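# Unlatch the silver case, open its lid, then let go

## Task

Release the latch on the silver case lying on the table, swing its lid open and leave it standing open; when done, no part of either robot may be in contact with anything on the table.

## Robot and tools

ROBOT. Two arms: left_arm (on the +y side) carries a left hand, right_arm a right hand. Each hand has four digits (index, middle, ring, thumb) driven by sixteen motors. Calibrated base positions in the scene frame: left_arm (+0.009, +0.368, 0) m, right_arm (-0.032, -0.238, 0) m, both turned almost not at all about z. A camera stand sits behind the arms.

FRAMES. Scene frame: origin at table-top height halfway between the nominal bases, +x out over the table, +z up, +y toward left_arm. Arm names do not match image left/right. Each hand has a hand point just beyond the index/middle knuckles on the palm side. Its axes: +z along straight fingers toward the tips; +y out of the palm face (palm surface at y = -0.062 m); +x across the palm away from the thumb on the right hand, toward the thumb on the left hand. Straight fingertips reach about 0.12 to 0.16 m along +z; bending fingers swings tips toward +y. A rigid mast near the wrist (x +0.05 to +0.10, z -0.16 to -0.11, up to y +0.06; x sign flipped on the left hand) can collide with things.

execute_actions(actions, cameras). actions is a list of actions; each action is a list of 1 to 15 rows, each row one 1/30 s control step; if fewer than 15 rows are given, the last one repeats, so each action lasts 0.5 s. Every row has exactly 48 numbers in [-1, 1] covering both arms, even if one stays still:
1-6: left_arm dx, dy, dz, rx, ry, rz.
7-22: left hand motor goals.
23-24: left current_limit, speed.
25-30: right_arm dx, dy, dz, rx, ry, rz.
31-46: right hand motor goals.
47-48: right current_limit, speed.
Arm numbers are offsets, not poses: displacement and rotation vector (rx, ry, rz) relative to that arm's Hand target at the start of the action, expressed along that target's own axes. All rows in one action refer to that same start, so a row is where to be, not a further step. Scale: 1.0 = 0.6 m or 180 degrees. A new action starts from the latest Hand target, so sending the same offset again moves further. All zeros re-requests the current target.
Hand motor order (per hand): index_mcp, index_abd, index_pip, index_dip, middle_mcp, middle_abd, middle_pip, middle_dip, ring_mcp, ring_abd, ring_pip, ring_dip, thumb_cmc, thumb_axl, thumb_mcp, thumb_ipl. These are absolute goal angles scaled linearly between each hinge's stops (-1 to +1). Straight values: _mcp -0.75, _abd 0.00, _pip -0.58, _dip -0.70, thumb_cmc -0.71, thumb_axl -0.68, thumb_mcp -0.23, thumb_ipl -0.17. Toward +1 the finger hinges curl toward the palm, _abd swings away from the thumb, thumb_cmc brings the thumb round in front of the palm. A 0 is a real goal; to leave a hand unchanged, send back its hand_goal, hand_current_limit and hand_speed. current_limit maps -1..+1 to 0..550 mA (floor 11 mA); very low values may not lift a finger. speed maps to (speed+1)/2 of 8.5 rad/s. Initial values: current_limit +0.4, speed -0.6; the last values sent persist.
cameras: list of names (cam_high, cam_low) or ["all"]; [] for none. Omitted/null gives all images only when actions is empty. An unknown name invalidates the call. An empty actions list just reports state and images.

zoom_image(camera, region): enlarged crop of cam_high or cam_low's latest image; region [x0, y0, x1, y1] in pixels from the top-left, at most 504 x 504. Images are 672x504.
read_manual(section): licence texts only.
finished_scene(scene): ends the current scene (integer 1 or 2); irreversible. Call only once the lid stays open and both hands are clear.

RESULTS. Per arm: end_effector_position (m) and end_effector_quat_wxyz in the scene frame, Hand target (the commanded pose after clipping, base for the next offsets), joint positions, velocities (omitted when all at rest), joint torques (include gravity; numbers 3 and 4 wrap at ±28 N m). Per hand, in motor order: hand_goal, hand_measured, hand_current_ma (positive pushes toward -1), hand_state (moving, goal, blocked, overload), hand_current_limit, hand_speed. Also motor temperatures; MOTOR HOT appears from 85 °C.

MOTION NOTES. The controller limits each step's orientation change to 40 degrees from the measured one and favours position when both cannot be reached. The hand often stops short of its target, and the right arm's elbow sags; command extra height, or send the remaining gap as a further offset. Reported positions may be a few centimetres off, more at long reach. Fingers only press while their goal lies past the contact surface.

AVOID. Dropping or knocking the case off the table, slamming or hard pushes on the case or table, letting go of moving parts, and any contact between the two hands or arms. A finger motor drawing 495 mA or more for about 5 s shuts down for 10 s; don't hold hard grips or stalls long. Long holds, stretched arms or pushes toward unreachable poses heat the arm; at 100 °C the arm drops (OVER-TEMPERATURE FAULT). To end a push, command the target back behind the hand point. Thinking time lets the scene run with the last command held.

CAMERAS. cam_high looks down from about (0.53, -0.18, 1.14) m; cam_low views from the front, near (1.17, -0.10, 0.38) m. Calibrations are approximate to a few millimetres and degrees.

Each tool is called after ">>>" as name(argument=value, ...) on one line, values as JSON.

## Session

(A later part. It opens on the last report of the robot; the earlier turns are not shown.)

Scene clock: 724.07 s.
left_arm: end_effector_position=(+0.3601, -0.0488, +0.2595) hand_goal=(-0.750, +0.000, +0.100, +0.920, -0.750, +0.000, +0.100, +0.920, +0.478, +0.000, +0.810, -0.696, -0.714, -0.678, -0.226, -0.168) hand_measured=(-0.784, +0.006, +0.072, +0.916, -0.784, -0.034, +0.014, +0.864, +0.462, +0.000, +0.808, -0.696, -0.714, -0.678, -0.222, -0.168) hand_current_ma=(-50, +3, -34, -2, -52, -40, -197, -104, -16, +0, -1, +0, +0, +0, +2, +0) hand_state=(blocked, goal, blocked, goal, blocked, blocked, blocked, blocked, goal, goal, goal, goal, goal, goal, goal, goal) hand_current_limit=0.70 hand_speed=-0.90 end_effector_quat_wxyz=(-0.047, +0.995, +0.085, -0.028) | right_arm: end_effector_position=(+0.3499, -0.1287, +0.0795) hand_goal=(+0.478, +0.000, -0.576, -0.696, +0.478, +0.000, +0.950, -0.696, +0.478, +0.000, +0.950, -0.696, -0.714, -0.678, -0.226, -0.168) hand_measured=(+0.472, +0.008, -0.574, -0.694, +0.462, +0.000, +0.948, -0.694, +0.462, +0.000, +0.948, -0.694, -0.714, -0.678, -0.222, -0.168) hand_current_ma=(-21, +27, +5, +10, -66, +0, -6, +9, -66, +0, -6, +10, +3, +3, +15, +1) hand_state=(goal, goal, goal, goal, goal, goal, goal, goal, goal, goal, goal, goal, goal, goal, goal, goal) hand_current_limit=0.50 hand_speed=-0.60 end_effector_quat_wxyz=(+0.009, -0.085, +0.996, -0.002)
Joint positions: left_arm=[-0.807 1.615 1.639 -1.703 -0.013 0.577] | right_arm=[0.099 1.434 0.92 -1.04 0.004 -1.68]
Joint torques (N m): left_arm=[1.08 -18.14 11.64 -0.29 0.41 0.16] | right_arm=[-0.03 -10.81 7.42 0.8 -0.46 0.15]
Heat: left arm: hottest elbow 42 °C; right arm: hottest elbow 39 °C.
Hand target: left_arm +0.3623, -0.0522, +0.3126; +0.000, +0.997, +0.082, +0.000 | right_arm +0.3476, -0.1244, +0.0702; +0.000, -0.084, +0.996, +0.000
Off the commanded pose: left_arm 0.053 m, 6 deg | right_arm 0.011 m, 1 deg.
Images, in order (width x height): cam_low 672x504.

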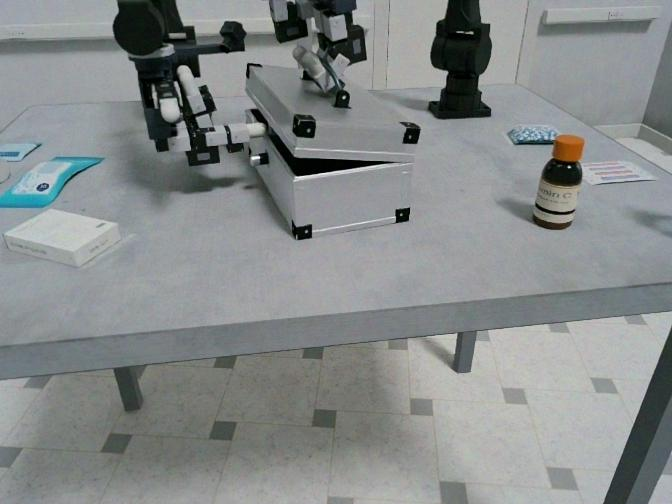

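>>> zoom_image(camera="cam_low", region=[225, 100, 315, 180])

>>> execute_actions(actions=[], cameras=["cam_high"])

>>> zoom_image(camera="cam_high", region=[260, 250, 480, 430])

Scaled by 5.600.

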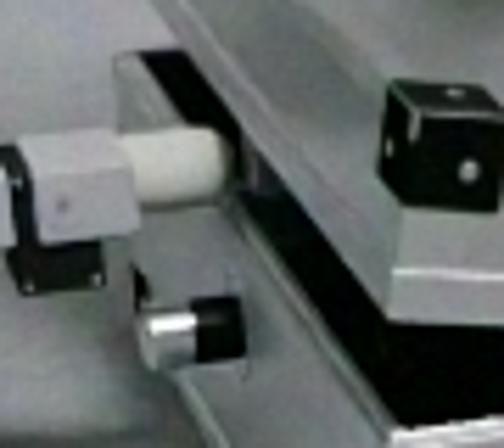

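Scene clock: 732.43 s.
left_arm: end_effector_position=(+0.3601, -0.0488, +0.2595) hand_goal=(-0.750, +0.000, +0.100, +0.920, -0.750, +0.000, +0.100, +0.920, +0.478, +0.000, +0.810, -0.696, -0.714, -0.678, -0.226, -0.168) hand_measured=(-0.784, +0.006, +0.072, +0.916, -0.784, -0.034, +0.014, +0.864, +0.462, +0.000, +0.808, -0.696, -0.714, -0.678, -0.222, -0.168) hand_current_ma=(-50, +3, -34, -2, -52, -40, -197, -104, -16, +0, -1, +0, +0, +0, +2, +0) hand_state=(blocked, goal, blocked, goal, blocked, blocked, blocked, blocked, goal, goal, goal, goal, goal, goal, goal, goal) hand_current_limit=0.70 hand_speed=-0.90 end_effector_quat_wxyz=(-0.047, +0.995, +0.085, -0.028) | right_arm: end_effector_position=(+0.3500, -0.1287, +0.0795) hand_goal=(+0.478, +0.000, -0.576, -0.696, +0.478, +0.000, +0.950, -0.696, +0.478, +0.000, +0.950, -0.696, -0.714, -0.678, -0.226, -0.168) hand_measured=(+0.472, +0.008, -0.574, -0.694, +0.462, +0.000, +0.948, -0.694, +0.462, +0.000, +0.948, -0.694, -0.714, -0.678, -0.222, -0.168) hand_current_ma=(-22, +27, +4, +10, -66, +0, -6, +9, -66, +0, -6, +10, +3, +3, +15, +1) hand_state=(goal, goal, goal, goal, goal, goal, goal, goal, goal, goal, goal, goal, goal, goal, goal, goal) hand_current_limit=0.50 hand_speed=-0.60 end_effector_quat_wxyz=(+0.009, -0.085, +0.996, -0.002)
Joint positions: left_arm=[-0.807 1.615 1.639 -1.703 -0.013 0.577] | right_arm=[0.099 1.434 0.92 -1.04 0.004 -1.679]
Joint velocities: within noise
Joint torques (N m): left_arm=[1.03 -18.14 11.66 -0.29 0.41 0.16] | right_arm=[-0.21 -10.87 7.47 0.83 -0.45 0.16]
Motor temperatures (°C): left_arm=[28 40 42 30 31 29] | right_arm=[28 34 39 27 33 30]
Heat: left arm: hottest elbow 42 °C; right arm: hottest elbow 39 °C.
Hand target: left_arm +0.3623, -0.0522, +0.3126; +0.000, +0.997, +0.082, +0.000 | right_arm +0.3476, -0.1244, +0.0702; +0.000, -0.084, +0.996, +0.000
Off the commanded pose: left_arm 0.053 m, 6 deg | right_arm 0.011 m, 1 deg.
Images, in order (width x height): cam_high 672x504.

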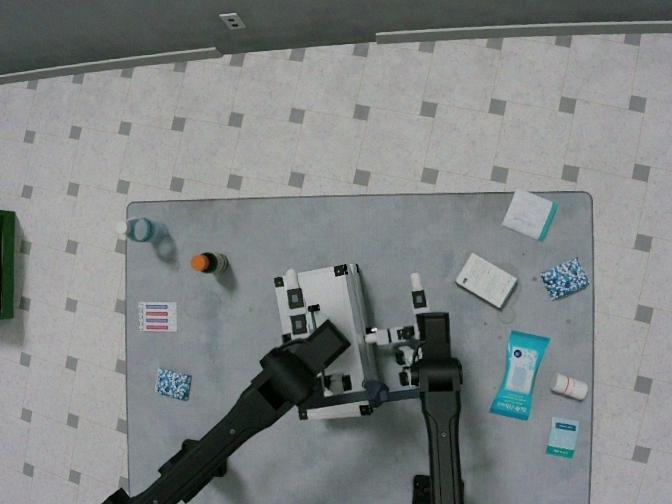

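Scaled by 2.291.

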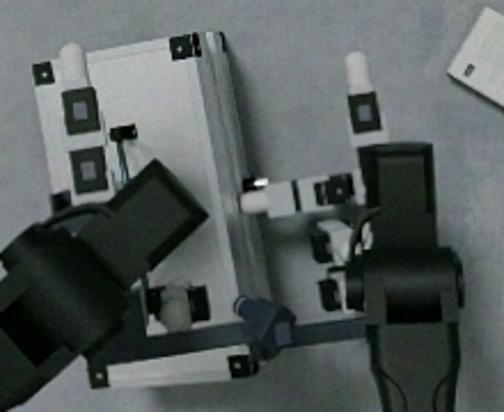

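>>> execute_actions(actions=[[[0,0,0,0,0,0,-0.75,0,0.1,0.92,-0.75,0,0.1,0.92,0.479,0,0.81,-0.696,-0.714,-0.678,-0.226,-0.168,0.7,-0.9,0.01,-0.02,0,0,0,0,0.479,0,-0.576,-0.696,0.479,0,0.95,-0.696,0.479,0,0.95,-0.696,-0.714,-0.678,-0.226,-0.168,0.5,-0.6]],[[0,0,0,0,0,0,-0.75,0,0.1,0.92,-0.75,0,0.1,0.92,0.479,0,0.81,-0.696,-0.714,-0.678,-0.226,-0.168,0.7,-0.9,0.014,0,0,0,0,0,0.479,0,-0.576,-0.696,0.479,0,0.95,-0.696,0.479,0,0.95,-0.696,-0.714,-0.678,-0.226,-0.168,0.5,-0.6]],[[0,0,0,0,0,0,-0.75,0,0.1,0.92,-0.75,0,0.1,0.92,0.479,0,0.81,-0.696,-0.714,-0.678,-0.226,-0.168,0.7,-0.9,0,0.035,0,0,0,0,0.479,0,-0.576,-0.696,0.479,0,0.95,-0.696,0.479,0,0.95,-0.696,-0.714,-0.678,-0.226,-0.168,0.5,-0.6]]], cameras=["cam_low"])

>>> zoom_image(camera="cam_low", region=[225, 100, 315, 180])

Scene clock: 752.03 s.
left_arm: end_effector_position=(+0.3599, -0.0486, +0.2590) hand_goal=(-0.750, +0.000, +0.100, +0.920, -0.750, +0.000, +0.100, +0.920, +0.478, +0.000, +0.810, -0.696, -0.714, -0.678, -0.226, -0.168) hand_measured=(-0.784, +0.006, +0.074, +0.916, -0.786, -0.034, +0.016, +0.864, +0.462, +0.000, +0.808, -0.696, -0.714, -0.678, -0.222, -0.168) hand_current_ma=(-52, +3, -32, -2, -55, -40, -193, -104, -16, +0, -1, +0, +0, +0, +2, +0) hand_state=(blocked, goal, blocked, goal, blocked, blocked, blocked, blocked, goal, goal, goal, goal, goal, goal, goal, goal) hand_current_limit=0.70 hand_speed=-0.90 end_effector_quat_wxyz=(-0.047, +0.995, +0.085, -0.028) | right_arm: end_effector_position=(+0.3394, -0.1342, +0.0698) hand_goal=(+0.478, +0.000, -0.576, -0.696, +0.478, +0.000, +0.950, -0.696, +0.478, +0.000, +0.950, -0.696, -0.714, -0.678, -0.226, -0.168) hand_measured=(+0.484, +0.012, -0.570, -0.694, +0.462, +0.000, +0.948, -0.694, +0.462, +0.000, +0.948, -0.694, -0.714, -0.678, -0.222, -0.168) hand_current_ma=(+21, +43, +20, +9, -66, +0, -6, +9, -66, +0, -6, +10, +3, +3, +15, +1) hand_state=(goal, goal, goal, goal, goal, goal, goal, goal, goal, goal, goal, goal, goal, goal, goal, goal) hand_current_limit=0.50 hand_speed=-0.60 end_effector_quat_wxyz=(-0.002, -0.065, +0.998, -0.006)
Joint positions: left_arm=[-0.807 1.615 1.638 -1.703 -0.013 0.577] | right_arm=[0.091 1.424 0.883 -1.035 0.012 -1.647]
Joint torques (N m): left_arm=[1.03 -18.14 11.71 -0.29 0.42 0.16] | right_arm=[1.9 -13.1 6.84 0.75 -0.82 0.01]
Heat: left arm: hottest elbow 43 °C; right arm: hottest elbow 39 °C.
Hand target: left_arm +0.3621, -0.0523, +0.3125; +0.000, +0.997, +0.082, +0.000 | right_arm +0.3319, -0.1179, +0.0701; +0.000, -0.084, +0.996, +0.000
Off the commanded pose: left_arm 0.054 m, 6 deg | right_arm 0.018 m, 2 deg.
Images, in order (width x height): cam_low 672x504.

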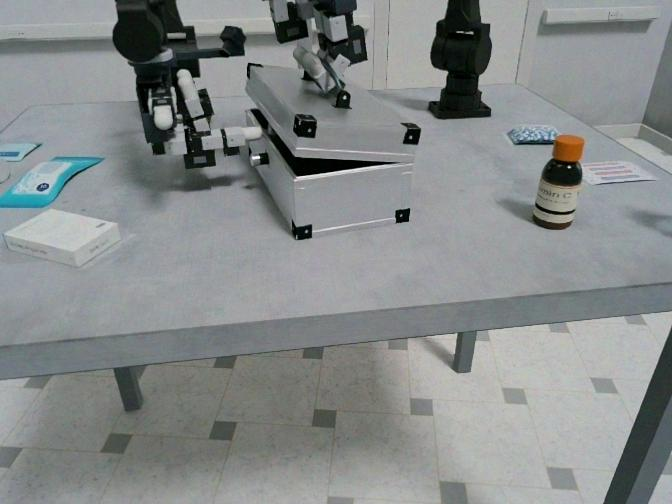

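Scaled by 5.600.

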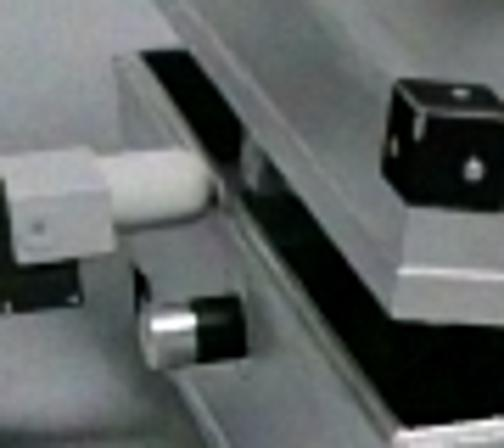

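>>> execute_actions(actions=[[[0,0,0,0,0,0,-0.75,0,0.1,0.92,-0.75,0,0.1,0.92,0.479,0,0.81,-0.696,-0.714,-0.678,-0.226,-0.168,0.7,-0.9,0,-0.035,0,0,0,0,0.479,0,-0.576,-0.696,0.479,0,0.95,-0.696,0.479,0,0.95,-0.696,-0.714,-0.678,-0.226,-0.168,0.5,-0.6]],[[0,0,0,0,0,0,-0.75,0,0.1,0.92,-0.75,0,0.1,0.92,0.479,0,0.81,-0.696,-0.714,-0.678,-0.226,-0.168,0.7,-0.9,0,0,-0.03,0,0,0,0.479,0,-0.576,-0.696,0.479,0,0.95,-0.696,0.479,0,0.95,-0.696,-0.714,-0.678,-0.226,-0.168,0.5,-0.6]]], cameras=["cam_low"])

>>> zoom_image(camera="cam_low", region=[225, 100, 315, 180])

Scene clock: 757.03 s.
left_arm: end_effector_position=(+0.3599, -0.0486, +0.2590) hand_goal=(-0.750, +0.000, +0.100, +0.920, -0.750, +0.000, +0.100, +0.920, +0.478, +0.000, +0.810, -0.696, -0.714, -0.678, -0.226, -0.168) hand_measured=(-0.784, +0.008, +0.074, +0.916, -0.786, -0.034, +0.016, +0.864, +0.462, +0.000, +0.808, -0.696, -0.714, -0.678, -0.222, -0.168) hand_current_ma=(-52, +3, -32, -2, -55, -40, -191, -104, -16, +0, -1, +0, +0, +0, +2, +0) hand_state=(blocked, goal, blocked, goal, blocked, blocked, blocked, blocked, goal, goal, goal, goal, goal, goal, goal, goal) hand_current_limit=0.70 hand_speed=-0.90 end_effector_quat_wxyz=(-0.047, +0.995, +0.085, -0.028) | right_arm: end_effector_position=(+0.3283, -0.1368, +0.0768) hand_goal=(+0.478, +0.000, -0.576, -0.696, +0.478, +0.000, +0.950, -0.696, +0.478, +0.000, +0.950, -0.696, -0.714, -0.678, -0.226, -0.168) hand_measured=(+0.470, -0.004, -0.576, -0.694, +0.462, +0.000, +0.948, -0.694, +0.462, +0.000, +0.948, -0.694, -0.714, -0.678, -0.222, -0.168) hand_current_ma=(-28, -12, +1, +9, -66, +0, -6, +9, -66, +0, -6, +10, +3, +3, +15, +1) hand_state=(goal, goal, goal, goal, goal, goal, goal, goal, goal, goal, goal, goal, goal, goal, goal, goal) hand_current_limit=0.50 hand_speed=-0.60 end_effector_quat_wxyz=(-0.011, -0.083, +0.996, -0.001)
Joint positions: left_arm=[-0.807 1.615 1.638 -1.703 -0.013 0.577] | right_arm=[0.079 1.406 0.883 -1.071 0.003 -1.695]
Joint torques (N m): left_arm=[1.03 -18.14 11.7 -0.29 0.42 0.16] | right_arm=[-1.49 -12.69 9.48 0.16 -0.44 -0.05]
Heat: left arm: hottest elbow 43 °C; right arm: hottest elbow 38 °C.
Hand target: left_arm +0.3621, -0.0523, +0.3125; +0.000, +0.997, +0.082, +0.000 | right_arm +0.3353, -0.1386, +0.0881; +0.000, -0.085, +0.996, +0.000
Off the commanded pose: left_arm 0.054 m, 6 deg | right_arm 0.013 m, 1 deg.
Images, in order (width x height): cam_low 672x504.

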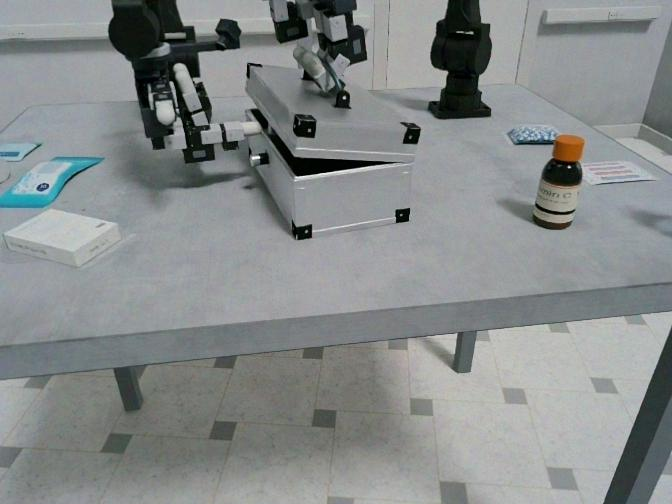

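Scaled by 5.600.

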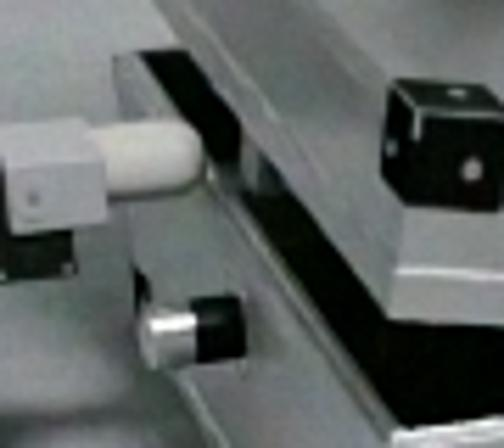

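>>> execute_actions(actions=[[[0,0,0,0,0,0,-0.75,0,0.1,0.92,-0.75,0,0.1,0.92,0.479,0,0.81,-0.696,-0.714,-0.678,-0.226,-0.168,0.7,-0.9,0,0.045,0,0,0,0,0.479,0,-0.576,-0.696,0.479,0,0.95,-0.696,0.479,0,0.95,-0.696,-0.714,-0.678,-0.226,-0.168,0.5,-0.6]]], cameras=["cam_low"])

>>> zoom_image(camera="cam_low", region=[225, 100, 315, 180])

Scene clock: 761.97 s.
left_arm: end_effector_position=(+0.3599, -0.0486, +0.2590) hand_goal=(-0.750, +0.000, +0.100, +0.920, -0.750, +0.000, +0.100, +0.920, +0.478, +0.000, +0.810, -0.696, -0.714, -0.678, -0.226, -0.168) hand_measured=(-0.784, +0.008, +0.074, +0.916, -0.786, -0.034, +0.016, +0.864, +0.462, +0.000, +0.808, -0.696, -0.714, -0.678, -0.222, -0.168) hand_current_ma=(-52, +3, -31, -2, -55, -40, -189, -104, -16, +0, -1, +0, +0, +0, +2, +0) hand_state=(blocked, goal, blocked, goal, blocked, blocked, blocked, blocked, goal, goal, goal, goal, goal, goal, goal, goal) hand_current_limit=0.70 hand_speed=-0.90 end_effector_quat_wxyz=(-0.047, +0.995, +0.085, -0.028) | right_arm: end_effector_position=(+0.3262, -0.1138, +0.0793) hand_goal=(+0.478, +0.000, -0.576, -0.696, +0.478, +0.000, +0.950, -0.696, +0.478, +0.000, +0.950, -0.696, -0.714, -0.678, -0.226, -0.168) hand_measured=(+0.470, -0.004, -0.576, -0.694, +0.462, +0.000, +0.948, -0.694, +0.462, +0.000, +0.948, -0.694, -0.714, -0.678, -0.222, -0.168) hand_current_ma=(-28, -10, +1, +9, -66, +0, -6, +9, -66, +0, -6, +10, +3, +3, +15, +1) hand_state=(goal, goal, goal, goal, goal, goal, goal, goal, goal, goal, goal, goal, goal, goal, goal, goal) hand_current_limit=0.50 hand_speed=-0.60 end_effector_quat_wxyz=(-0.008, -0.088, +0.996, +0.000)
Joint positions: left_arm=[-0.807 1.615 1.638 -1.703 -0.013 0.577] | right_arm=[0.143 1.399 0.883 -1.071 0 -1.64]
Joint torques (N m): left_arm=[1.03 -18.14 11.7 -0.29 0.41 0.16] | right_arm=[-1.08 -12.69 9.13 0.05 -0.27 0.15]
Heat: left arm: hottest elbow 43 °C; right arm: hottest elbow 38 °C.
Hand target: left_arm +0.3621, -0.0523, +0.3125; +0.000, +0.997, +0.082, +0.000 | right_arm +0.3309, -0.1120, +0.0880; +0.000, -0.084, +0.996, +0.000
Off the commanded pose: left_arm 0.054 m, 6 deg | right_arm 0.010 m, 1 deg.
Images, in order (width x height): cam_low 672x504.

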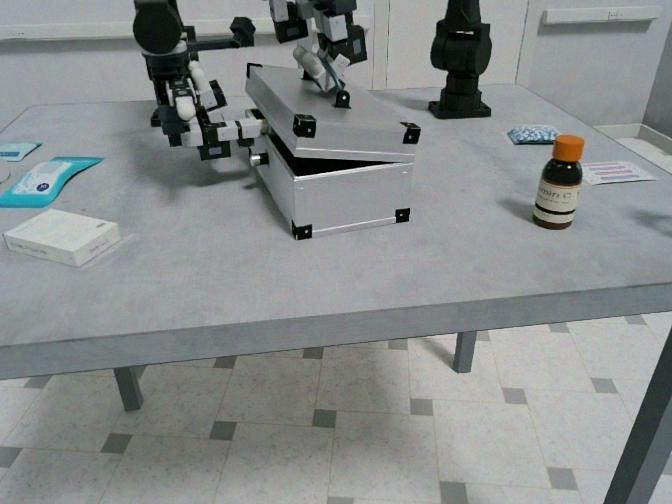

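Scaled by 5.600.

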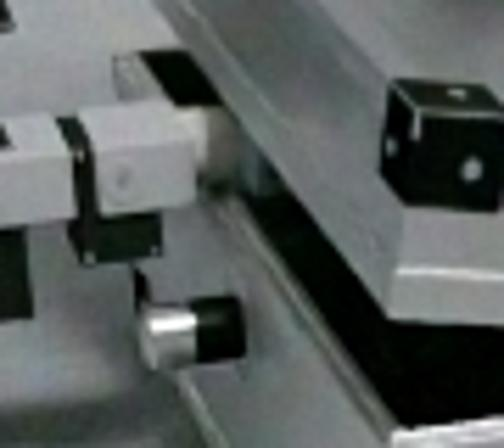

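>>> execute_actions(actions=[[[0,0,0,0,0,0,-0.75,0,0.1,0.92,-0.75,0,0.1,0.92,0.479,0,0.81,-0.696,-0.714,-0.678,-0.226,-0.168,0.7,-0.9,0,0.015,-0.02,0,0,0,0.479,0,-0.576,-0.696,0.479,0,0.95,-0.696,0.479,0,0.95,-0.696,-0.714,-0.678,-0.226,-0.168,0.7,-0.6]],[[0,0,0,0,0,0,-0.75,0,0.1,0.92,-0.75,0,0.1,0.92,0.479,0,0.81,-0.696,-0.714,-0.678,-0.226,-0.168,0.7,-0.9,0,0,-0.025,0,0,0,0.479,0,-0.576,-0.696,0.479,0,0.95,-0.696,0.479,0,0.95,-0.696,-0.714,-0.678,-0.226,-0.168,0.7,-0.6]]], cameras=["cam_low"])

>>> zoom_image(camera="cam_low", region=[180, 40, 360, 200])

Scene clock: 770.70 s.
left_arm: end_effector_position=(+0.3599, -0.0486, +0.2590) hand_goal=(-0.750, +0.000, +0.100, +0.920, -0.750, +0.000, +0.100, +0.920, +0.478, +0.000, +0.810, -0.696, -0.714, -0.678, -0.226, -0.168) hand_measured=(-0.784, +0.008, +0.074, +0.916, -0.786, -0.034, +0.018, +0.864, +0.462, +0.000, +0.808, -0.696, -0.714, -0.678, -0.222, -0.168) hand_current_ma=(-52, +3, -30, -2, -55, -40, -187, -104, -16, +0, -1, +0, +0, +0, +2, +0) hand_state=(blocked, goal, blocked, goal, blocked, blocked, blocked, blocked, goal, goal, goal, goal, goal, goal, goal, goal) hand_current_limit=0.70 hand_speed=-0.90 end_effector_quat_wxyz=(-0.047, +0.995, +0.085, -0.028) | right_arm: end_effector_position=(+0.3107, -0.1085, +0.0927) hand_goal=(+0.478, +0.000, -0.576, -0.696, +0.478, +0.000, +0.950, -0.696, +0.478, +0.000, +0.950, -0.696, -0.714, -0.678, -0.226, -0.168) hand_measured=(+0.456, -0.002, -0.584, -0.696, +0.462, +0.000, +0.948, -0.694, +0.462, +0.000, +0.948, -0.694, -0.714, -0.678, -0.222, -0.168) hand_current_ma=(-91, -9, -32, -3, -66, +0, -6, +9, -66, +0, -6, +10, +3, +3, +15, +1) hand_state=(blocked, goal, goal, goal, goal, goal, goal, goal, goal, goal, goal, goal, goal, goal, goal, goal) hand_current_limit=0.70 hand_speed=-0.60 end_effector_quat_wxyz=(-0.027, -0.084, +0.996, -0.001)
Joint positions: left_arm=[-0.807 1.615 1.638 -1.703 -0.013 0.577] | right_arm=[0.164 1.363 0.89 -1.151 0 -1.612]
Joint torques (N m): left_arm=[1.03 -18.2 11.7 -0.29 0.42 0.16] | right_arm=[-0.5 -12.4 11.99 -0.05 -0.28 0.1]
Heat: left arm: hottest elbow 43 °C; right arm: hottest elbow 38 °C.
Hand target: left_arm +0.3621, -0.0523, +0.3125; +0.000, +0.997, +0.082, +0.000 | right_arm +0.3294, -0.1031, +0.1152; +0.000, -0.084, +0.996, +0.000
Off the commanded pose: left_arm 0.054 m, 6 deg | right_arm 0.030 m, 3 deg.
Images, in order (width x height): cam_low 672x504.

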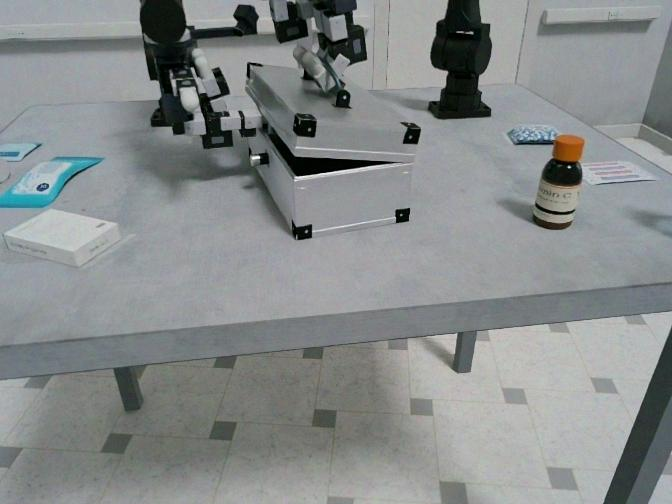

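Scaled by 2.800.

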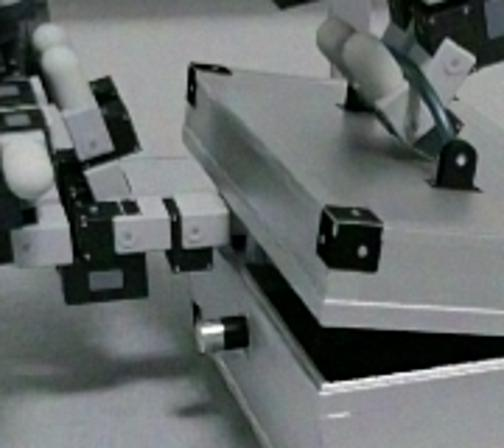

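>>> execute_actions(actions=[[[0,0,0,0,0,0,-0.75,0,0.1,0.92,-0.75,0,0.1,0.92,0.479,0,0.81,-0.696,-0.714,-0.678,-0.226,-0.168,0.7,-0.9,0,0.01,-0.03,0,0,0,0.479,0,-0.576,-0.696,0.479,0,0.95,-0.696,0.479,0,0.95,-0.696,-0.714,-0.678,-0.226,-0.168,0.8,-0.6]]], cameras=["cam_low"])

>>> zoom_image(camera="cam_low", region=[180, 40, 360, 200])

Scene clock: 774.30 s.
left_arm: end_effector_position=(+0.3599, -0.0486, +0.2590) hand_goal=(-0.750, +0.000, +0.100, +0.920, -0.750, +0.000, +0.100, +0.920, +0.478, +0.000, +0.810, -0.696, -0.714, -0.678, -0.226, -0.168) hand_measured=(-0.784, +0.008, +0.074, +0.916, -0.786, -0.034, +0.018, +0.864, +0.462, +0.000, +0.808, -0.696, -0.714, -0.678, -0.222, -0.168) hand_current_ma=(-52, +3, -30, -2, -55, -40, -187, -104, -16, +0, -1, +0, +0, +0, +2, +0) hand_state=(blocked, goal, blocked, goal, blocked, blocked, blocked, blocked, goal, goal, goal, goal, goal, goal, goal, goal) hand_current_limit=0.70 hand_speed=-0.90 end_effector_quat_wxyz=(-0.047, +0.995, +0.085, -0.028) | right_arm: end_effector_position=(+0.3107, -0.1085, +0.0927) hand_goal=(+0.478, +0.000, -0.576, -0.696, +0.478, +0.000, +0.950, -0.696, +0.478, +0.000, +0.950, -0.696, -0.714, -0.678, -0.226, -0.168) hand_measured=(+0.456, -0.002, -0.584, -0.696, +0.462, +0.000, +0.948, -0.694, +0.462, +0.000, +0.948, -0.694, -0.714, -0.678, -0.222, -0.168) hand_current_ma=(-91, -9, -32, -3, -66, +0, -6, +9, -66, +0, -6, +10, +3, +3, +15, +1) hand_state=(blocked, goal, goal, goal, goal, goal, goal, goal, goal, goal, goal, goal, goal, goal, goal, goal) hand_current_limit=0.80 hand_speed=-0.60 end_effector_quat_wxyz=(-0.027, -0.084, +0.996, -0.001)
Joint positions: left_arm=[-0.807 1.615 1.638 -1.703 -0.013 0.577] | right_arm=[0.164 1.363 0.89 -1.151 0 -1.612]
Joint torques (N m): left_arm=[1.03 -18.14 11.71 -0.29 0.41 0.16] | right_arm=[-0.67 -11.16 8.27 0.31 -0.32 0.04]
Heat: left arm: hottest elbow 43 °C; right arm: hottest elbow 38 °C.
Hand target: left_arm +0.3621, -0.0523, +0.3125; +0.000, +0.997, +0.082, +0.000 | right_arm +0.3107, -0.1085, +0.0927; -0.027, -0.084, +0.996, -0.001 (last step not sent: back at the drive's target)
Off the commanded pose: left_arm 0.054 m, 6 deg | right_arm 0.046 m, 3 deg.
pose unreachable (right arm): on one or more control steps of this call, first in action 0 (counted from 0), this arm could not follow its commanded pose, so it was not sent that pose on those steps. It may still have moved: this result reports where it is.
cause: moving toward the commanded pose would bring a part of the arm too close to another arm (a part of this arm just beyond joint 4 (wrist pitch) and a part of the left arm just beyond its joint 6 (wrist roll), 24 mm apart when this arm was first held).
Images, in order (width x height): cam_low 672x504.

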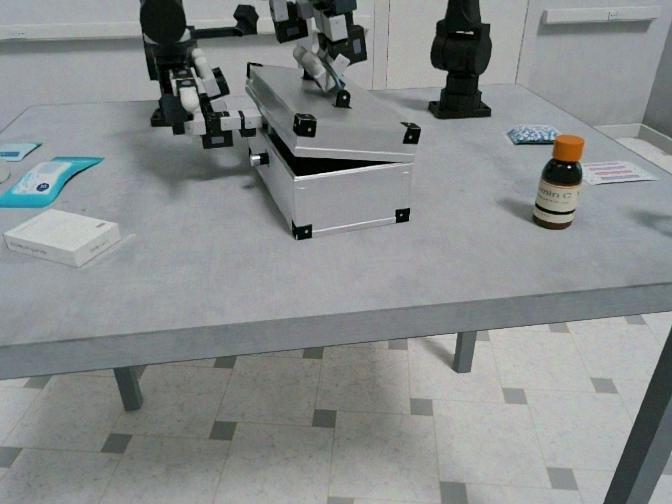

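Scaled by 2.800.

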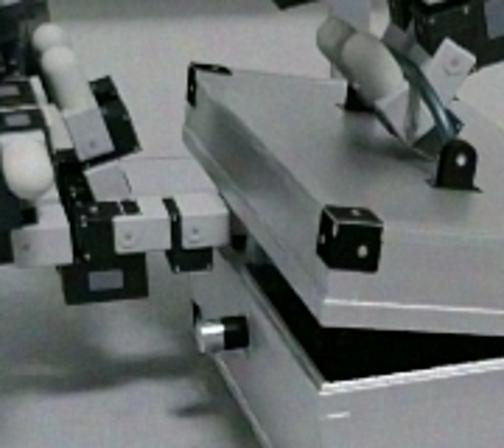

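>>> execute_actions(actions=[[[0,0,0.04,0,0,0,-0.75,0,-0.1,0.92,-0.75,0,-0.1,0.92,0.479,0,0.81,-0.696,-0.714,-0.678,-0.226,-0.168,0.7,-0.9,0,0,0,0,0,0,0.5,0,-0.576,-0.696,0.479,0,0.95,-0.696,0.479,0,0.95,-0.696,-0.714,-0.678,-0.226,-0.168,0.85,-0.6]],[[0,0,0.02,0,0,0,-0.75,0,-0.3,0.92,-0.75,0,-0.3,0.92,0.479,0,0.81,-0.696,-0.714,-0.678,-0.226,-0.168,0.7,-0.9,0,0,0,0,0,0,0.5,0,-0.576,-0.696,0.479,0,0.95,-0.696,0.479,0,0.95,-0.696,-0.714,-0.678,-0.226,-0.168,0.85,-0.6]]], cameras=["cam_low"])

>>> zoom_image(camera="cam_low", region=[180, 40, 360, 200])

Scene clock: 781.73 s.
left_arm: end_effector_position=(+0.3614, -0.0532, +0.2598) hand_goal=(-0.750, +0.000, -0.300, +0.920, -0.750, +0.000, -0.300, +0.920, +0.478, +0.000, +0.810, -0.696, -0.714, -0.678, -0.226, -0.168) hand_measured=(-0.764, +0.008, -0.300, +0.916, -0.752, -0.006, -0.300, +0.904, +0.462, +0.000, +0.808, -0.696, -0.714, -0.678, -0.222, -0.168) hand_current_ma=(-13, +3, +0, -1, -1, -3, +0, -14, -16, +0, -1, +0, +0, +0, +2, +0) hand_state=(goal, goal, goal, goal, goal, goal, goal, goal, goal, goal, goal, goal, goal, goal, goal, goal) hand_current_limit=0.70 hand_speed=-0.90 end_effector_quat_wxyz=(-0.018, +0.996, +0.083, -0.013) | right_arm: end_effector_position=(+0.3108, -0.1095, +0.0922) hand_goal=(+0.500, +0.000, -0.576, -0.696, +0.478, +0.000, +0.950, -0.696, +0.478, +0.000, +0.950, -0.696, -0.714, -0.678, -0.226, -0.168) hand_measured=(+0.438, -0.008, -0.610, -0.708, +0.462, +0.000, +0.948, -0.694, +0.462, +0.000, +0.948, -0.694, -0.714, -0.678, -0.222, -0.168) hand_current_ma=(-295, -25, -145, -43, -66, +0, -6, +9, -66, +0, -6, +10, +3, +3, +15, +1) hand_state=(blocked, goal, blocked, goal, goal, goal, goal, goal, goal, goal, goal, goal, goal, goal, goal, goal) hand_current_limit=0.85 hand_speed=-0.60 end_effector_quat_wxyz=(-0.027, -0.084, +0.996, -0.004)
Joint positions: left_arm=[-0.807 1.582 1.589 -1.62 -0.002 0.581] | right_arm=[0.164 1.363 0.89 -1.151 0.006 -1.612]
Joint torques (N m): left_arm=[0.97 -15.38 8.25 0.29 0.03 0.11] | right_arm=[-0.91 -11.11 8.12 0.31 -0.56 0.03]
Heat: left arm: hottest elbow 42 °C; right arm: hottest elbow 38 °C.
Hand target: left_arm +0.3623, -0.0522, +0.2765; +0.000, +0.997, +0.082, +0.000 | right_arm +0.3107, -0.1085, +0.0927; -0.027, -0.084, +0.996, -0.001
Off the commanded pose: left_arm 0.017 m, 2 deg | right_arm 0.001 m, 0 deg.
Images, in order (width x height): cam_low 672x504.

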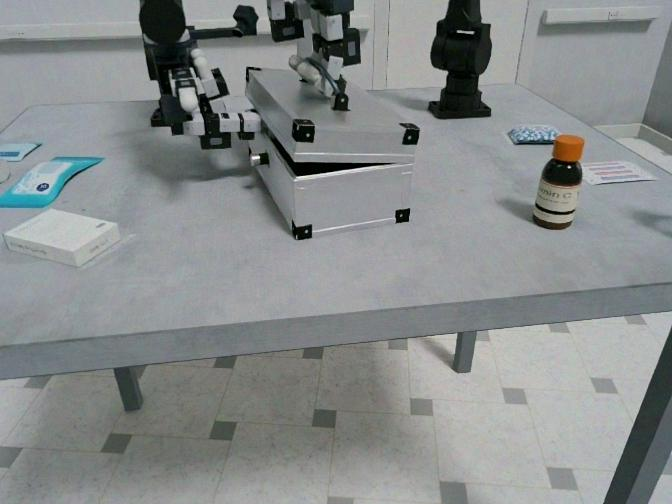

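Scaled by 2.800.

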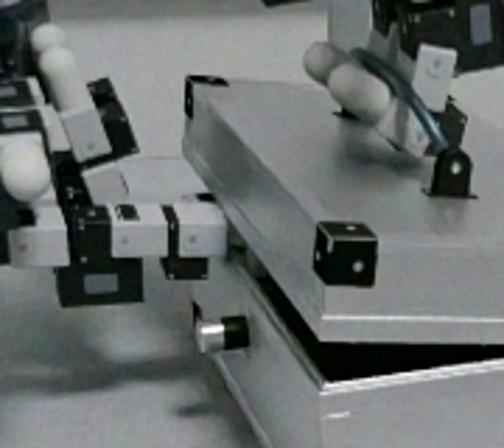

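>>> execute_actions(actions=[[[0,0,0.01,0,0,0,-0.75,0,-0.5,0.67,-0.75,0,-0.5,0.67,0.479,0,0.81,-0.696,-0.714,-0.678,-0.226,-0.168,0.7,-0.7,0,0,0,0,0,0,0.5,0,-0.576,-0.696,0.479,0,0.95,-0.696,0.479,0,0.95,-0.696,-0.714,-0.678,-0.226,-0.168,0.85,-0.6]],[[0,-0.04,0.005,0,0,0,-0.75,0,-0.58,0.6,-0.75,0,-0.58,0.6,0.479,0,0.81,-0.696,-0.714,-0.678,-0.226,-0.168,0.7,-0.6,0,0,0,0,0,0,0.5,0,-0.576,-0.696,0.479,0,0.95,-0.696,0.479,0,0.95,-0.696,-0.714,-0.678,-0.226,-0.168,0.85,-0.6]],[[0,-0.04,0,0,0,0,-0.75,0,-0.58,0.5,-0.75,0,-0.58,0.5,0.479,0,0.81,-0.696,-0.714,-0.678,-0.226,-0.168,0.7,-0.6,0,0,0,0,0,0,0.5,0,-0.576,-0.696,0.479,0,0.95,-0.696,0.479,0,0.95,-0.696,-0.714,-0.678,-0.226,-0.168,0.85,-0.6]]], cameras=["cam_low"])

>>> zoom_image(camera="cam_low", region=[180, 40, 360, 200])

Scene clock: 787.70 s.
left_arm: end_effector_position=(+0.3519, -0.0099, +0.2627) hand_goal=(-0.750, +0.000, -0.580, +0.500, -0.750, +0.000, -0.580, +0.500, +0.478, +0.000, +0.810, -0.696, -0.714, -0.678, -0.226, -0.168) hand_measured=(-0.744, +0.002, -0.578, +0.502, -0.750, -0.002, -0.578, +0.502, +0.462, +0.000, +0.808, -0.696, -0.714, -0.678, -0.222, -0.168) hand_current_ma=(+3, +0, +1, +1, +0, -1, +1, +1, -16, +0, -1, +0, +0, +0, +2, +0) hand_state=(goal, goal, goal, goal, goal, goal, goal, goal, goal, goal, goal, goal, goal, goal, goal, goal) hand_current_limit=0.70 hand_speed=-0.60 end_effector_quat_wxyz=(-0.006, +0.997, +0.080, -0.005) | right_arm: end_effector_position=(+0.3108, -0.1099, +0.0920) hand_goal=(+0.500, +0.000, -0.576, -0.696, +0.478, +0.000, +0.950, -0.696, +0.478, +0.000, +0.950, -0.696, -0.714, -0.678, -0.226, -0.168) hand_measured=(+0.428, -0.010, -0.616, -0.708, +0.462, +0.000, +0.948, -0.694, +0.462, +0.000, +0.948, -0.694, -0.714, -0.678, -0.222, -0.168) hand_current_ma=(-346, -34, -172, -51, -66, +0, -6, +9, -66, +0, -6, +10, +3, +3, +15, +1) hand_state=(blocked, goal, blocked, goal, goal, goal, goal, goal, goal, goal, goal, goal, goal, goal, goal, goal) hand_current_limit=0.85 hand_speed=-0.60 end_effector_quat_wxyz=(-0.026, -0.084, +0.996, -0.005)
Joint positions: left_arm=[-0.753 1.466 1.459 -1.579 -0.002 0.643] | right_arm=[0.164 1.363 0.89 -1.151 0.008 -1.612]
Joint torques (N m): left_arm=[1.61 -12.57 7.68 0.09 0.02 0.1] | right_arm=[-0.97 -11.16 8.08 0.25 -0.67 0.01]
Heat: left arm: hottest elbow 42 °C; right arm: hottest elbow 38 °C.
Hand target: left_arm +0.3544, -0.0048, +0.2675; -0.001, +0.997, +0.082, +0.000 | right_arm +0.3107, -0.1085, +0.0927; -0.027, -0.084, +0.996, -0.001
Off the commanded pose: left_arm 0.007 m, 1 deg | right_arm 0.002 m, 0 deg.
Images, in order (width x height): cam_low 672x504.

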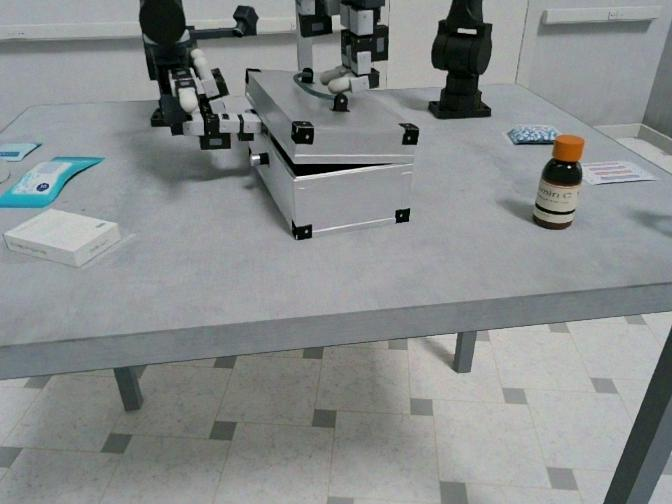

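Scaled by 2.800.

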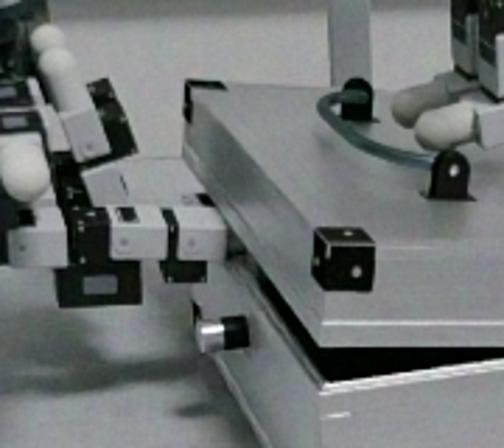

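>>> execute_actions(actions=[[[0,-0.04,-0.08,0,0,0,-0.75,0,-0.58,0.0,-0.75,0,-0.58,0.0,0.479,0,0.81,-0.696,-0.714,-0.678,-0.226,-0.168,0.5,-0.6,0,0,0,0,0,0,0.5,0,-0.576,-0.696,0.479,0,0.95,-0.696,0.479,0,0.95,-0.696,-0.714,-0.678,-0.226,-0.168,0.85,-0.6]],[[-0.05,-0.1,-0.1,0,0,0,-0.75,0,-0.58,-0.4,-0.75,0,-0.58,-0.4,0.479,0,0.81,-0.696,-0.714,-0.678,-0.226,-0.168,0.5,-0.6,0,0,0,0,0,0,0.5,0,-0.576,-0.696,0.479,0,0.95,-0.696,0.479,0,0.95,-0.696,-0.714,-0.678,-0.226,-0.168,0.85,-0.6]],[[-0.05,-0.15,0,0,0,0,-0.75,0,-0.58,-0.6,-0.75,0,-0.58,-0.6,0.479,0,0.81,-0.696,-0.714,-0.678,-0.226,-0.168,0.5,-0.6,0,0,0,0,0,0,0.5,0,-0.576,-0.696,0.479,0,0.95,-0.696,0.479,0,0.95,-0.696,-0.714,-0.678,-0.226,-0.168,0.85,-0.6]],[[-0.05,-0.1,0,0,0,0,-0.75,0,-0.58,-0.6,-0.75,0,-0.58,-0.6,0.479,0,0.81,-0.696,-0.714,-0.678,-0.226,-0.168,0.5,-0.6,0,0,0,0,0,0,0.5,0,-0.576,-0.696,0.479,0,0.95,-0.696,0.479,0,0.95,-0.696,-0.714,-0.678,-0.226,-0.168,0.85,-0.6]]], cameras=["cam_low","cam_high"])

>>> zoom_image(camera="cam_low", region=[180, 40, 360, 200])

Scene clock: 796.77 s.
left_arm: end_effector_position=(+0.2261, +0.2080, +0.3783) hand_goal=(-0.750, +0.000, -0.580, -0.600, -0.750, +0.000, -0.580, -0.600, +0.478, +0.000, +0.810, -0.696, -0.714, -0.678, -0.226, -0.168) hand_measured=(-0.750, +0.002, -0.578, -0.598, -0.750, -0.002, -0.578, -0.598, +0.462, +0.000, +0.808, -0.696, -0.714, -0.678, -0.222, -0.168) hand_current_ma=(+0, +0, +1, +1, +0, -1, +1, +1, -15, +0, -1, +0, +0, +0, +2, +0) hand_state=(goal, goal, goal, goal, goal, goal, goal, goal, goal, goal, goal, goal, goal, goal, goal, goal) hand_current_limit=0.50 hand_speed=-0.60 end_effector_quat_wxyz=(+0.085, +0.985, +0.075, +0.128) | right_arm: end_effector_position=(+0.3108, -0.1099, +0.0920) hand_goal=(+0.500, +0.000, -0.576, -0.696, +0.478, +0.000, +0.950, -0.696, +0.478, +0.000, +0.950, -0.696, -0.714, -0.678, -0.226, -0.168) hand_measured=(+0.428, -0.010, -0.616, -0.708, +0.462, +0.000, +0.948, -0.694, +0.462, +0.000, +0.948, -0.694, -0.714, -0.678, -0.222, -0.168) hand_current_ma=(-346, -34, -172, -51, -66, +0, -6, +9, -66, +0, -6, +10, +3, +3, +15, +1) hand_state=(blocked, goal, blocked, goal, goal, goal, goal, goal, goal, goal, goal, goal, goal, goal, goal, goal) hand_current_limit=0.85 hand_speed=-0.60 end_effector_quat_wxyz=(-0.026, -0.084, +0.996, -0.005)
Joint positions: left_arm=[-0.36 0.719 1.157 -1.702 0.04 1.037] | right_arm=[0.164 1.363 0.89 -1.151 0.008 -1.612]
Joint torques (N m): left_arm=[1.96 0.15 7.87 0.43 0.14 0.1] | right_arm=[-0.85 -11.11 8.06 0.29 -0.65 0]
Heat: left arm: hottest elbow 42 °C; right arm: hottest elbow 38 °C.
Hand target: left_arm +0.2276, +0.2113, +0.3759; +0.000, +0.997, +0.082, +0.000 | right_arm +0.3107, -0.1085, +0.0927; -0.027, -0.084, +0.996, -0.001
Off the commanded pose: left_arm 0.004 m, 18 deg | right_arm 0.002 m, 0 deg.
joint sent to its limit (left arm) — joint 4 (wrist pitch), lower limit. The joint targets are off in orientation, not in position.

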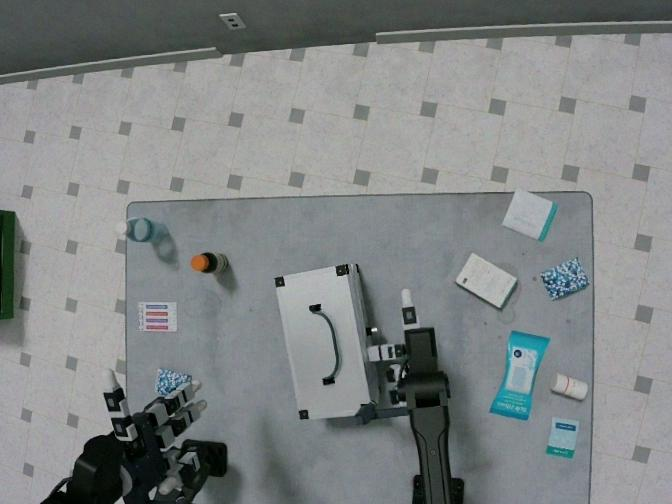

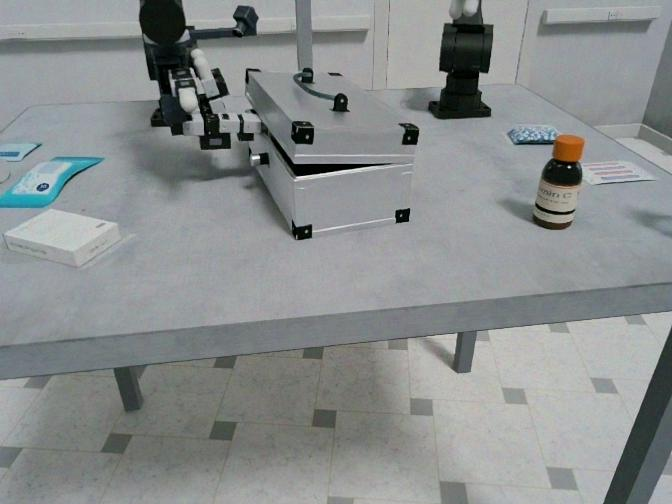

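Scaled by 2.800.

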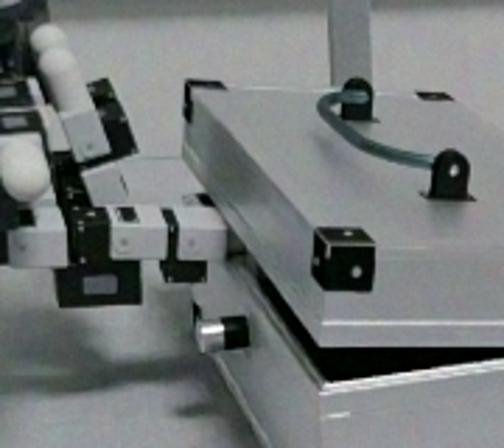

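>>> execute_actions(actions=[[[0,0,0,0,0,0,-0.75,0,-0.58,-0.6,-0.75,0,-0.58,-0.6,0.479,0,0.81,-0.696,-0.714,-0.678,-0.226,-0.168,0.5,-0.6,0,0.01,-0.035,0,0,0,0.5,0,-0.576,-0.696,0.479,0,0.95,-0.696,0.479,0,0.95,-0.696,-0.714,-0.678,-0.226,-0.168,0.95,-0.6]],[[0,0,0,0,0,0,-0.75,0,-0.58,-0.6,-0.75,0,-0.58,-0.6,0.479,0,0.81,-0.696,-0.714,-0.678,-0.226,-0.168,0.5,-0.6,0,0.008,-0.025,0,0,0,0.5,0,-0.576,-0.696,0.479,0,0.95,-0.696,0.479,0,0.95,-0.696,-0.714,-0.678,-0.226,-0.168,0.95,-0.6]]], cameras=["cam_low"])

>>> zoom_image(camera="cam_low", region=[180, 40, 360, 200])

Scene clock: 807.13 s.
left_arm: end_effector_position=(+0.2256, +0.2082, +0.3781) hand_goal=(-0.750, +0.000, -0.580, -0.600, -0.750, +0.000, -0.580, -0.600, +0.478, +0.000, +0.810, -0.696, -0.714, -0.678, -0.226, -0.168) hand_measured=(-0.750, +0.002, -0.578, -0.598, -0.750, -0.002, -0.578, -0.598, +0.462, +0.000, +0.808, -0.696, -0.714, -0.678, -0.222, -0.168) hand_current_ma=(+0, +0, +1, +1, +0, -1, +1, +1, -15, +0, -1, +0, +0, +0, +2, +0) hand_state=(goal, goal, goal, goal, goal, goal, goal, goal, goal, goal, goal, goal, goal, goal, goal, goal) hand_current_limit=0.50 hand_speed=-0.60 end_effector_quat_wxyz=(+0.084, +0.986, +0.069, +0.129) | right_arm: end_effector_position=(+0.2954, -0.1089, +0.0971) hand_goal=(+0.500, +0.000, -0.576, -0.696, +0.478, +0.000, +0.950, -0.696, +0.478, +0.000, +0.950, -0.696, -0.714, -0.678, -0.226, -0.168) hand_measured=(+0.426, -0.044, -0.616, -0.710, +0.462, +0.000, +0.948, -0.694, +0.462, +0.000, +0.948, -0.694, -0.714, -0.678, -0.222, -0.168) hand_current_ma=(-353, -166, -172, -51, -66, +0, -6, +9, -66, +0, -6, +10, +3, +3, +15, +1) hand_state=(blocked, blocked, blocked, goal, goal, goal, goal, goal, goal, goal, goal, goal, goal, goal, goal, goal) hand_current_limit=0.95 hand_speed=-0.60 end_effector_quat_wxyz=(-0.060, -0.066, +0.996, -0.009)
Joint positions: left_arm=[-0.356 0.719 1.157 -1.702 0.04 1.052] | right_arm=[0.176 1.352 0.895 -1.235 0.009 -1.564]
Joint torques (N m): left_arm=[2.02 0.26 7.97 0.42 0.14 0.09] | right_arm=[0.56 -13.51 12.37 -0.55 -0.77 -0.19]
Heat: left arm: hottest elbow 41 °C; right arm: hottest elbow 38 °C.
Hand target: left_arm +0.2276, +0.2113, +0.3759; +0.000, +0.997, +0.082, +0.000 | right_arm +0.3107, -0.0976, +0.1286; -0.027, -0.084, +0.996, -0.001
Off the commanded pose: left_arm 0.004 m, 18 deg | right_arm 0.037 m, 4 deg.
joint sent to its limit (left arm) — joint 4 (wrist pitch), lower limit. The joint targets are off in orientation, not in position.
Images, in order (width x height): cam_low 672x504.

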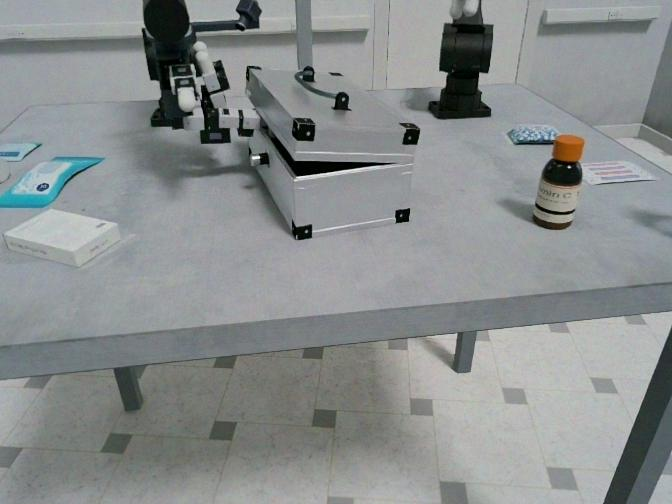

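Scaled by 2.800.

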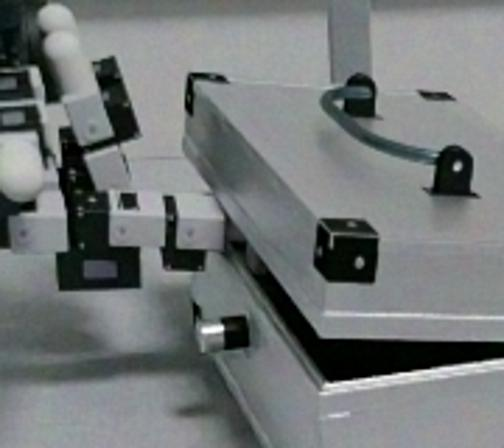

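>>> execute_actions(actions=[[[0,0,0,0,0,0,-0.75,0,-0.58,-0.6,-0.75,0,-0.58,-0.6,0.479,0,0.81,-0.696,-0.714,-0.678,-0.226,-0.168,0.5,-0.6,-0.025,0.01,-0.03,0,0,0,0.5,0,-0.576,-0.696,0.479,0,0.95,-0.696,0.479,0,0.95,-0.696,-0.714,-0.678,-0.226,-0.168,0.95,-0.6]],[[0,0,0,0,0,0,-0.75,0,-0.58,-0.6,-0.75,0,-0.58,-0.6,0.479,0,0.81,-0.696,-0.714,-0.678,-0.226,-0.168,0.5,-0.6,0,0.008,-0.03,0,0,0,0.5,0,-0.576,-0.696,0.479,0,0.95,-0.696,0.479,0,0.95,-0.696,-0.714,-0.678,-0.226,-0.168,0.95,-0.6]]], cameras=["cam_low"])

>>> zoom_image(camera="cam_low", region=[180, 40, 360, 200])

Scene clock: 815.93 s.
left_arm: end_effector_position=(+0.2256, +0.2082, +0.3781) hand_goal=(-0.750, +0.000, -0.580, -0.600, -0.750, +0.000, -0.580, -0.600, +0.478, +0.000, +0.810, -0.696, -0.714, -0.678, -0.226, -0.168) hand_measured=(-0.750, +0.002, -0.578, -0.598, -0.750, -0.002, -0.578, -0.598, +0.462, +0.000, +0.808, -0.696, -0.714, -0.678, -0.222, -0.168) hand_current_ma=(+0, +0, +1, +1, +0, -1, +1, +1, -15, +0, -1, +0, +0, +0, +2, +0) hand_state=(goal, goal, goal, goal, goal, goal, goal, goal, goal, goal, goal, goal, goal, goal, goal, goal) hand_current_limit=0.50 hand_speed=-0.60 end_effector_quat_wxyz=(+0.084, +0.986, +0.069, +0.129) | right_arm: end_effector_position=(+0.3020, -0.0977, +0.1306) hand_goal=(+0.500, +0.000, -0.576, -0.696, +0.478, +0.000, +0.950, -0.696, +0.478, +0.000, +0.950, -0.696, -0.714, -0.678, -0.226, -0.168) hand_measured=(+0.422, +0.016, -0.618, -0.710, +0.462, +0.000, +0.948, -0.694, +0.462, +0.000, +0.948, -0.694, -0.714, -0.678, -0.222, -0.168) hand_current_ma=(-379, +56, -178, -51, -66, +0, -6, +9, -66, +0, -6, +10, +3, +3, +15, +1) hand_state=(blocked, goal, blocked, goal, goal, goal, goal, goal, goal, goal, goal, goal, goal, goal, goal, goal) hand_current_limit=0.95 hand_speed=-0.60 end_effector_quat_wxyz=(-0.068, -0.079, +0.994, -0.011)
Joint positions: left_arm=[-0.356 0.719 1.157 -1.702 0.04 1.052] | right_arm=[0.206 1.352 0.991 -1.347 0.01 -1.56]
Joint torques (N m): left_arm=[1.96 0.21 7.97 0.43 0.14 0.1] | right_arm=[0.5 -12.92 13.65 0.01 -0.95 0.05]
Heat: left arm: hottest elbow 41 °C; right arm: hottest elbow 39 °C.
Hand target: left_arm +0.2276, +0.2113, +0.3759; +0.000, +0.997, +0.082, +0.000 | right_arm +0.3256, -0.0842, +0.1638; -0.027, -0.084, +0.996, -0.001
Off the commanded pose: left_arm 0.004 m, 18 deg | right_arm 0.043 m, 5 deg.
joint sent to its limit (left arm) — joint 4 (wrist pitch), lower limit. The joint targets are off in orientation, not in position.
Images, in order (width x height): cam_low 672x504.

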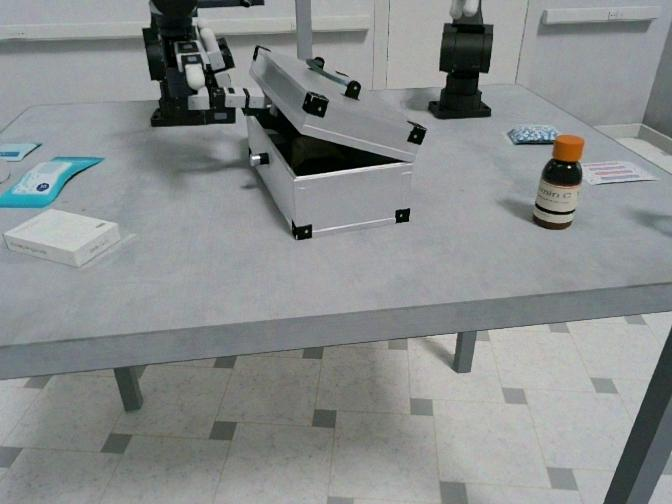

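Scaled by 2.800.

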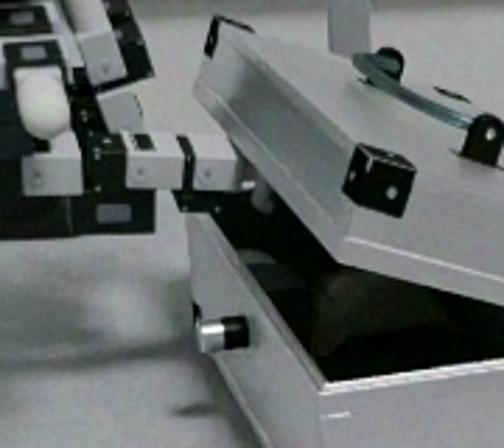

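>>> execute_actions(actions=[[[0,0,0,0,0,0,-0.75,0,-0.58,-0.6,-0.75,0,-0.58,-0.6,0.479,0,0.81,-0.696,-0.714,-0.678,-0.226,-0.168,0.5,-0.6,-0.01,0.03,-0.01,0,0,0,0.5,0,-0.576,-0.696,0.479,0,0.95,-0.696,0.479,0,0.95,-0.696,-0.714,-0.678,-0.226,-0.168,0.95,-0.6]],[[0,0,0,0,0,0,-0.75,0,-0.58,-0.6,-0.75,0,-0.58,-0.6,0.479,0,0.81,-0.696,-0.714,-0.678,-0.226,-0.168,0.5,-0.6,0,0.02,-0.025,0,0,0,0.5,0,-0.576,-0.696,0.479,0,0.95,-0.696,0.479,0,0.95,-0.696,-0.714,-0.678,-0.226,-0.168,0.95,-0.6]]], cameras=["cam_low"])

>>> zoom_image(camera="cam_low", region=[180, 20, 360, 180])

Scene clock: 821.50 s.
left_arm: end_effector_position=(+0.2256, +0.2082, +0.3781) hand_goal=(-0.750, +0.000, -0.580, -0.600, -0.750, +0.000, -0.580, -0.600, +0.478, +0.000, +0.810, -0.696, -0.714, -0.678, -0.226, -0.168) hand_measured=(-0.750, +0.002, -0.578, -0.598, -0.750, -0.002, -0.578, -0.598, +0.462, +0.000, +0.808, -0.696, -0.714, -0.678, -0.222, -0.168) hand_current_ma=(+0, +0, +1, +1, +0, -1, +1, +1, -15, +0, -1, +0, +0, +0, +2, +0) hand_state=(goal, goal, goal, goal, goal, goal, goal, goal, goal, goal, goal, goal, goal, goal, goal, goal) hand_current_limit=0.50 hand_speed=-0.60 end_effector_quat_wxyz=(+0.084, +0.986, +0.069, +0.129) | right_arm: end_effector_position=(+0.3062, -0.0660, +0.1548) hand_goal=(+0.500, +0.000, -0.576, -0.696, +0.478, +0.000, +0.950, -0.696, +0.478, +0.000, +0.950, -0.696, -0.714, -0.678, -0.226, -0.168) hand_measured=(+0.422, +0.012, -0.618, -0.702, +0.462, +0.000, +0.948, -0.694, +0.462, +0.000, +0.948, -0.694, -0.714, -0.678, -0.222, -0.168) hand_current_ma=(-379, +40, -178, -19, -66, +0, -6, +9, -66, +0, -6, +10, +3, +3, +15, +1) hand_state=(blocked, goal, blocked, goal, goal, goal, goal, goal, goal, goal, goal, goal, goal, goal, goal, goal) hand_current_limit=0.95 hand_speed=-0.60 end_effector_quat_wxyz=(-0.062, -0.084, +0.995, -0.011)
Joint positions: left_arm=[-0.356 0.719 1.157 -1.702 0.04 1.052] | right_arm=[0.291 1.352 1.059 -1.402 0.002 -1.485]
Joint torques (N m): left_arm=[1.96 0.26 7.97 0.43 0.14 0.1] | right_arm=[0.03 -12.81 13.7 0.02 -0.76 0.11]
Heat: left arm: hottest elbow 41 °C; right arm: hottest elbow 41 °C.
Hand target: left_arm +0.2276, +0.2113, +0.3759; +0.000, +0.997, +0.082, +0.000 | right_arm +0.3275, -0.0535, +0.1844; -0.027, -0.084, +0.996, -0.001
Off the commanded pose: left_arm 0.004 m, 18 deg | right_arm 0.039 m, 4 deg.
joint sent to its limit (left arm) — joint 4 (wrist pitch), lower limit. The joint targets are off in orientation, not in position.
Images, in order (width x height): cam_low 672x504.

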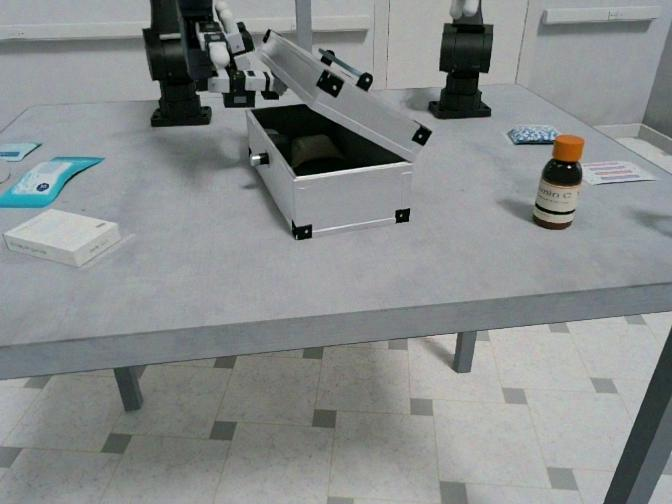

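Scaled by 2.800.

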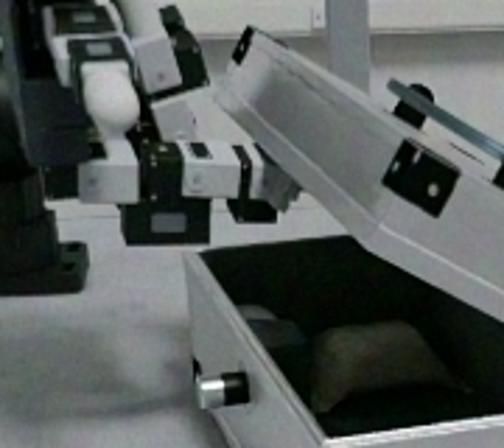

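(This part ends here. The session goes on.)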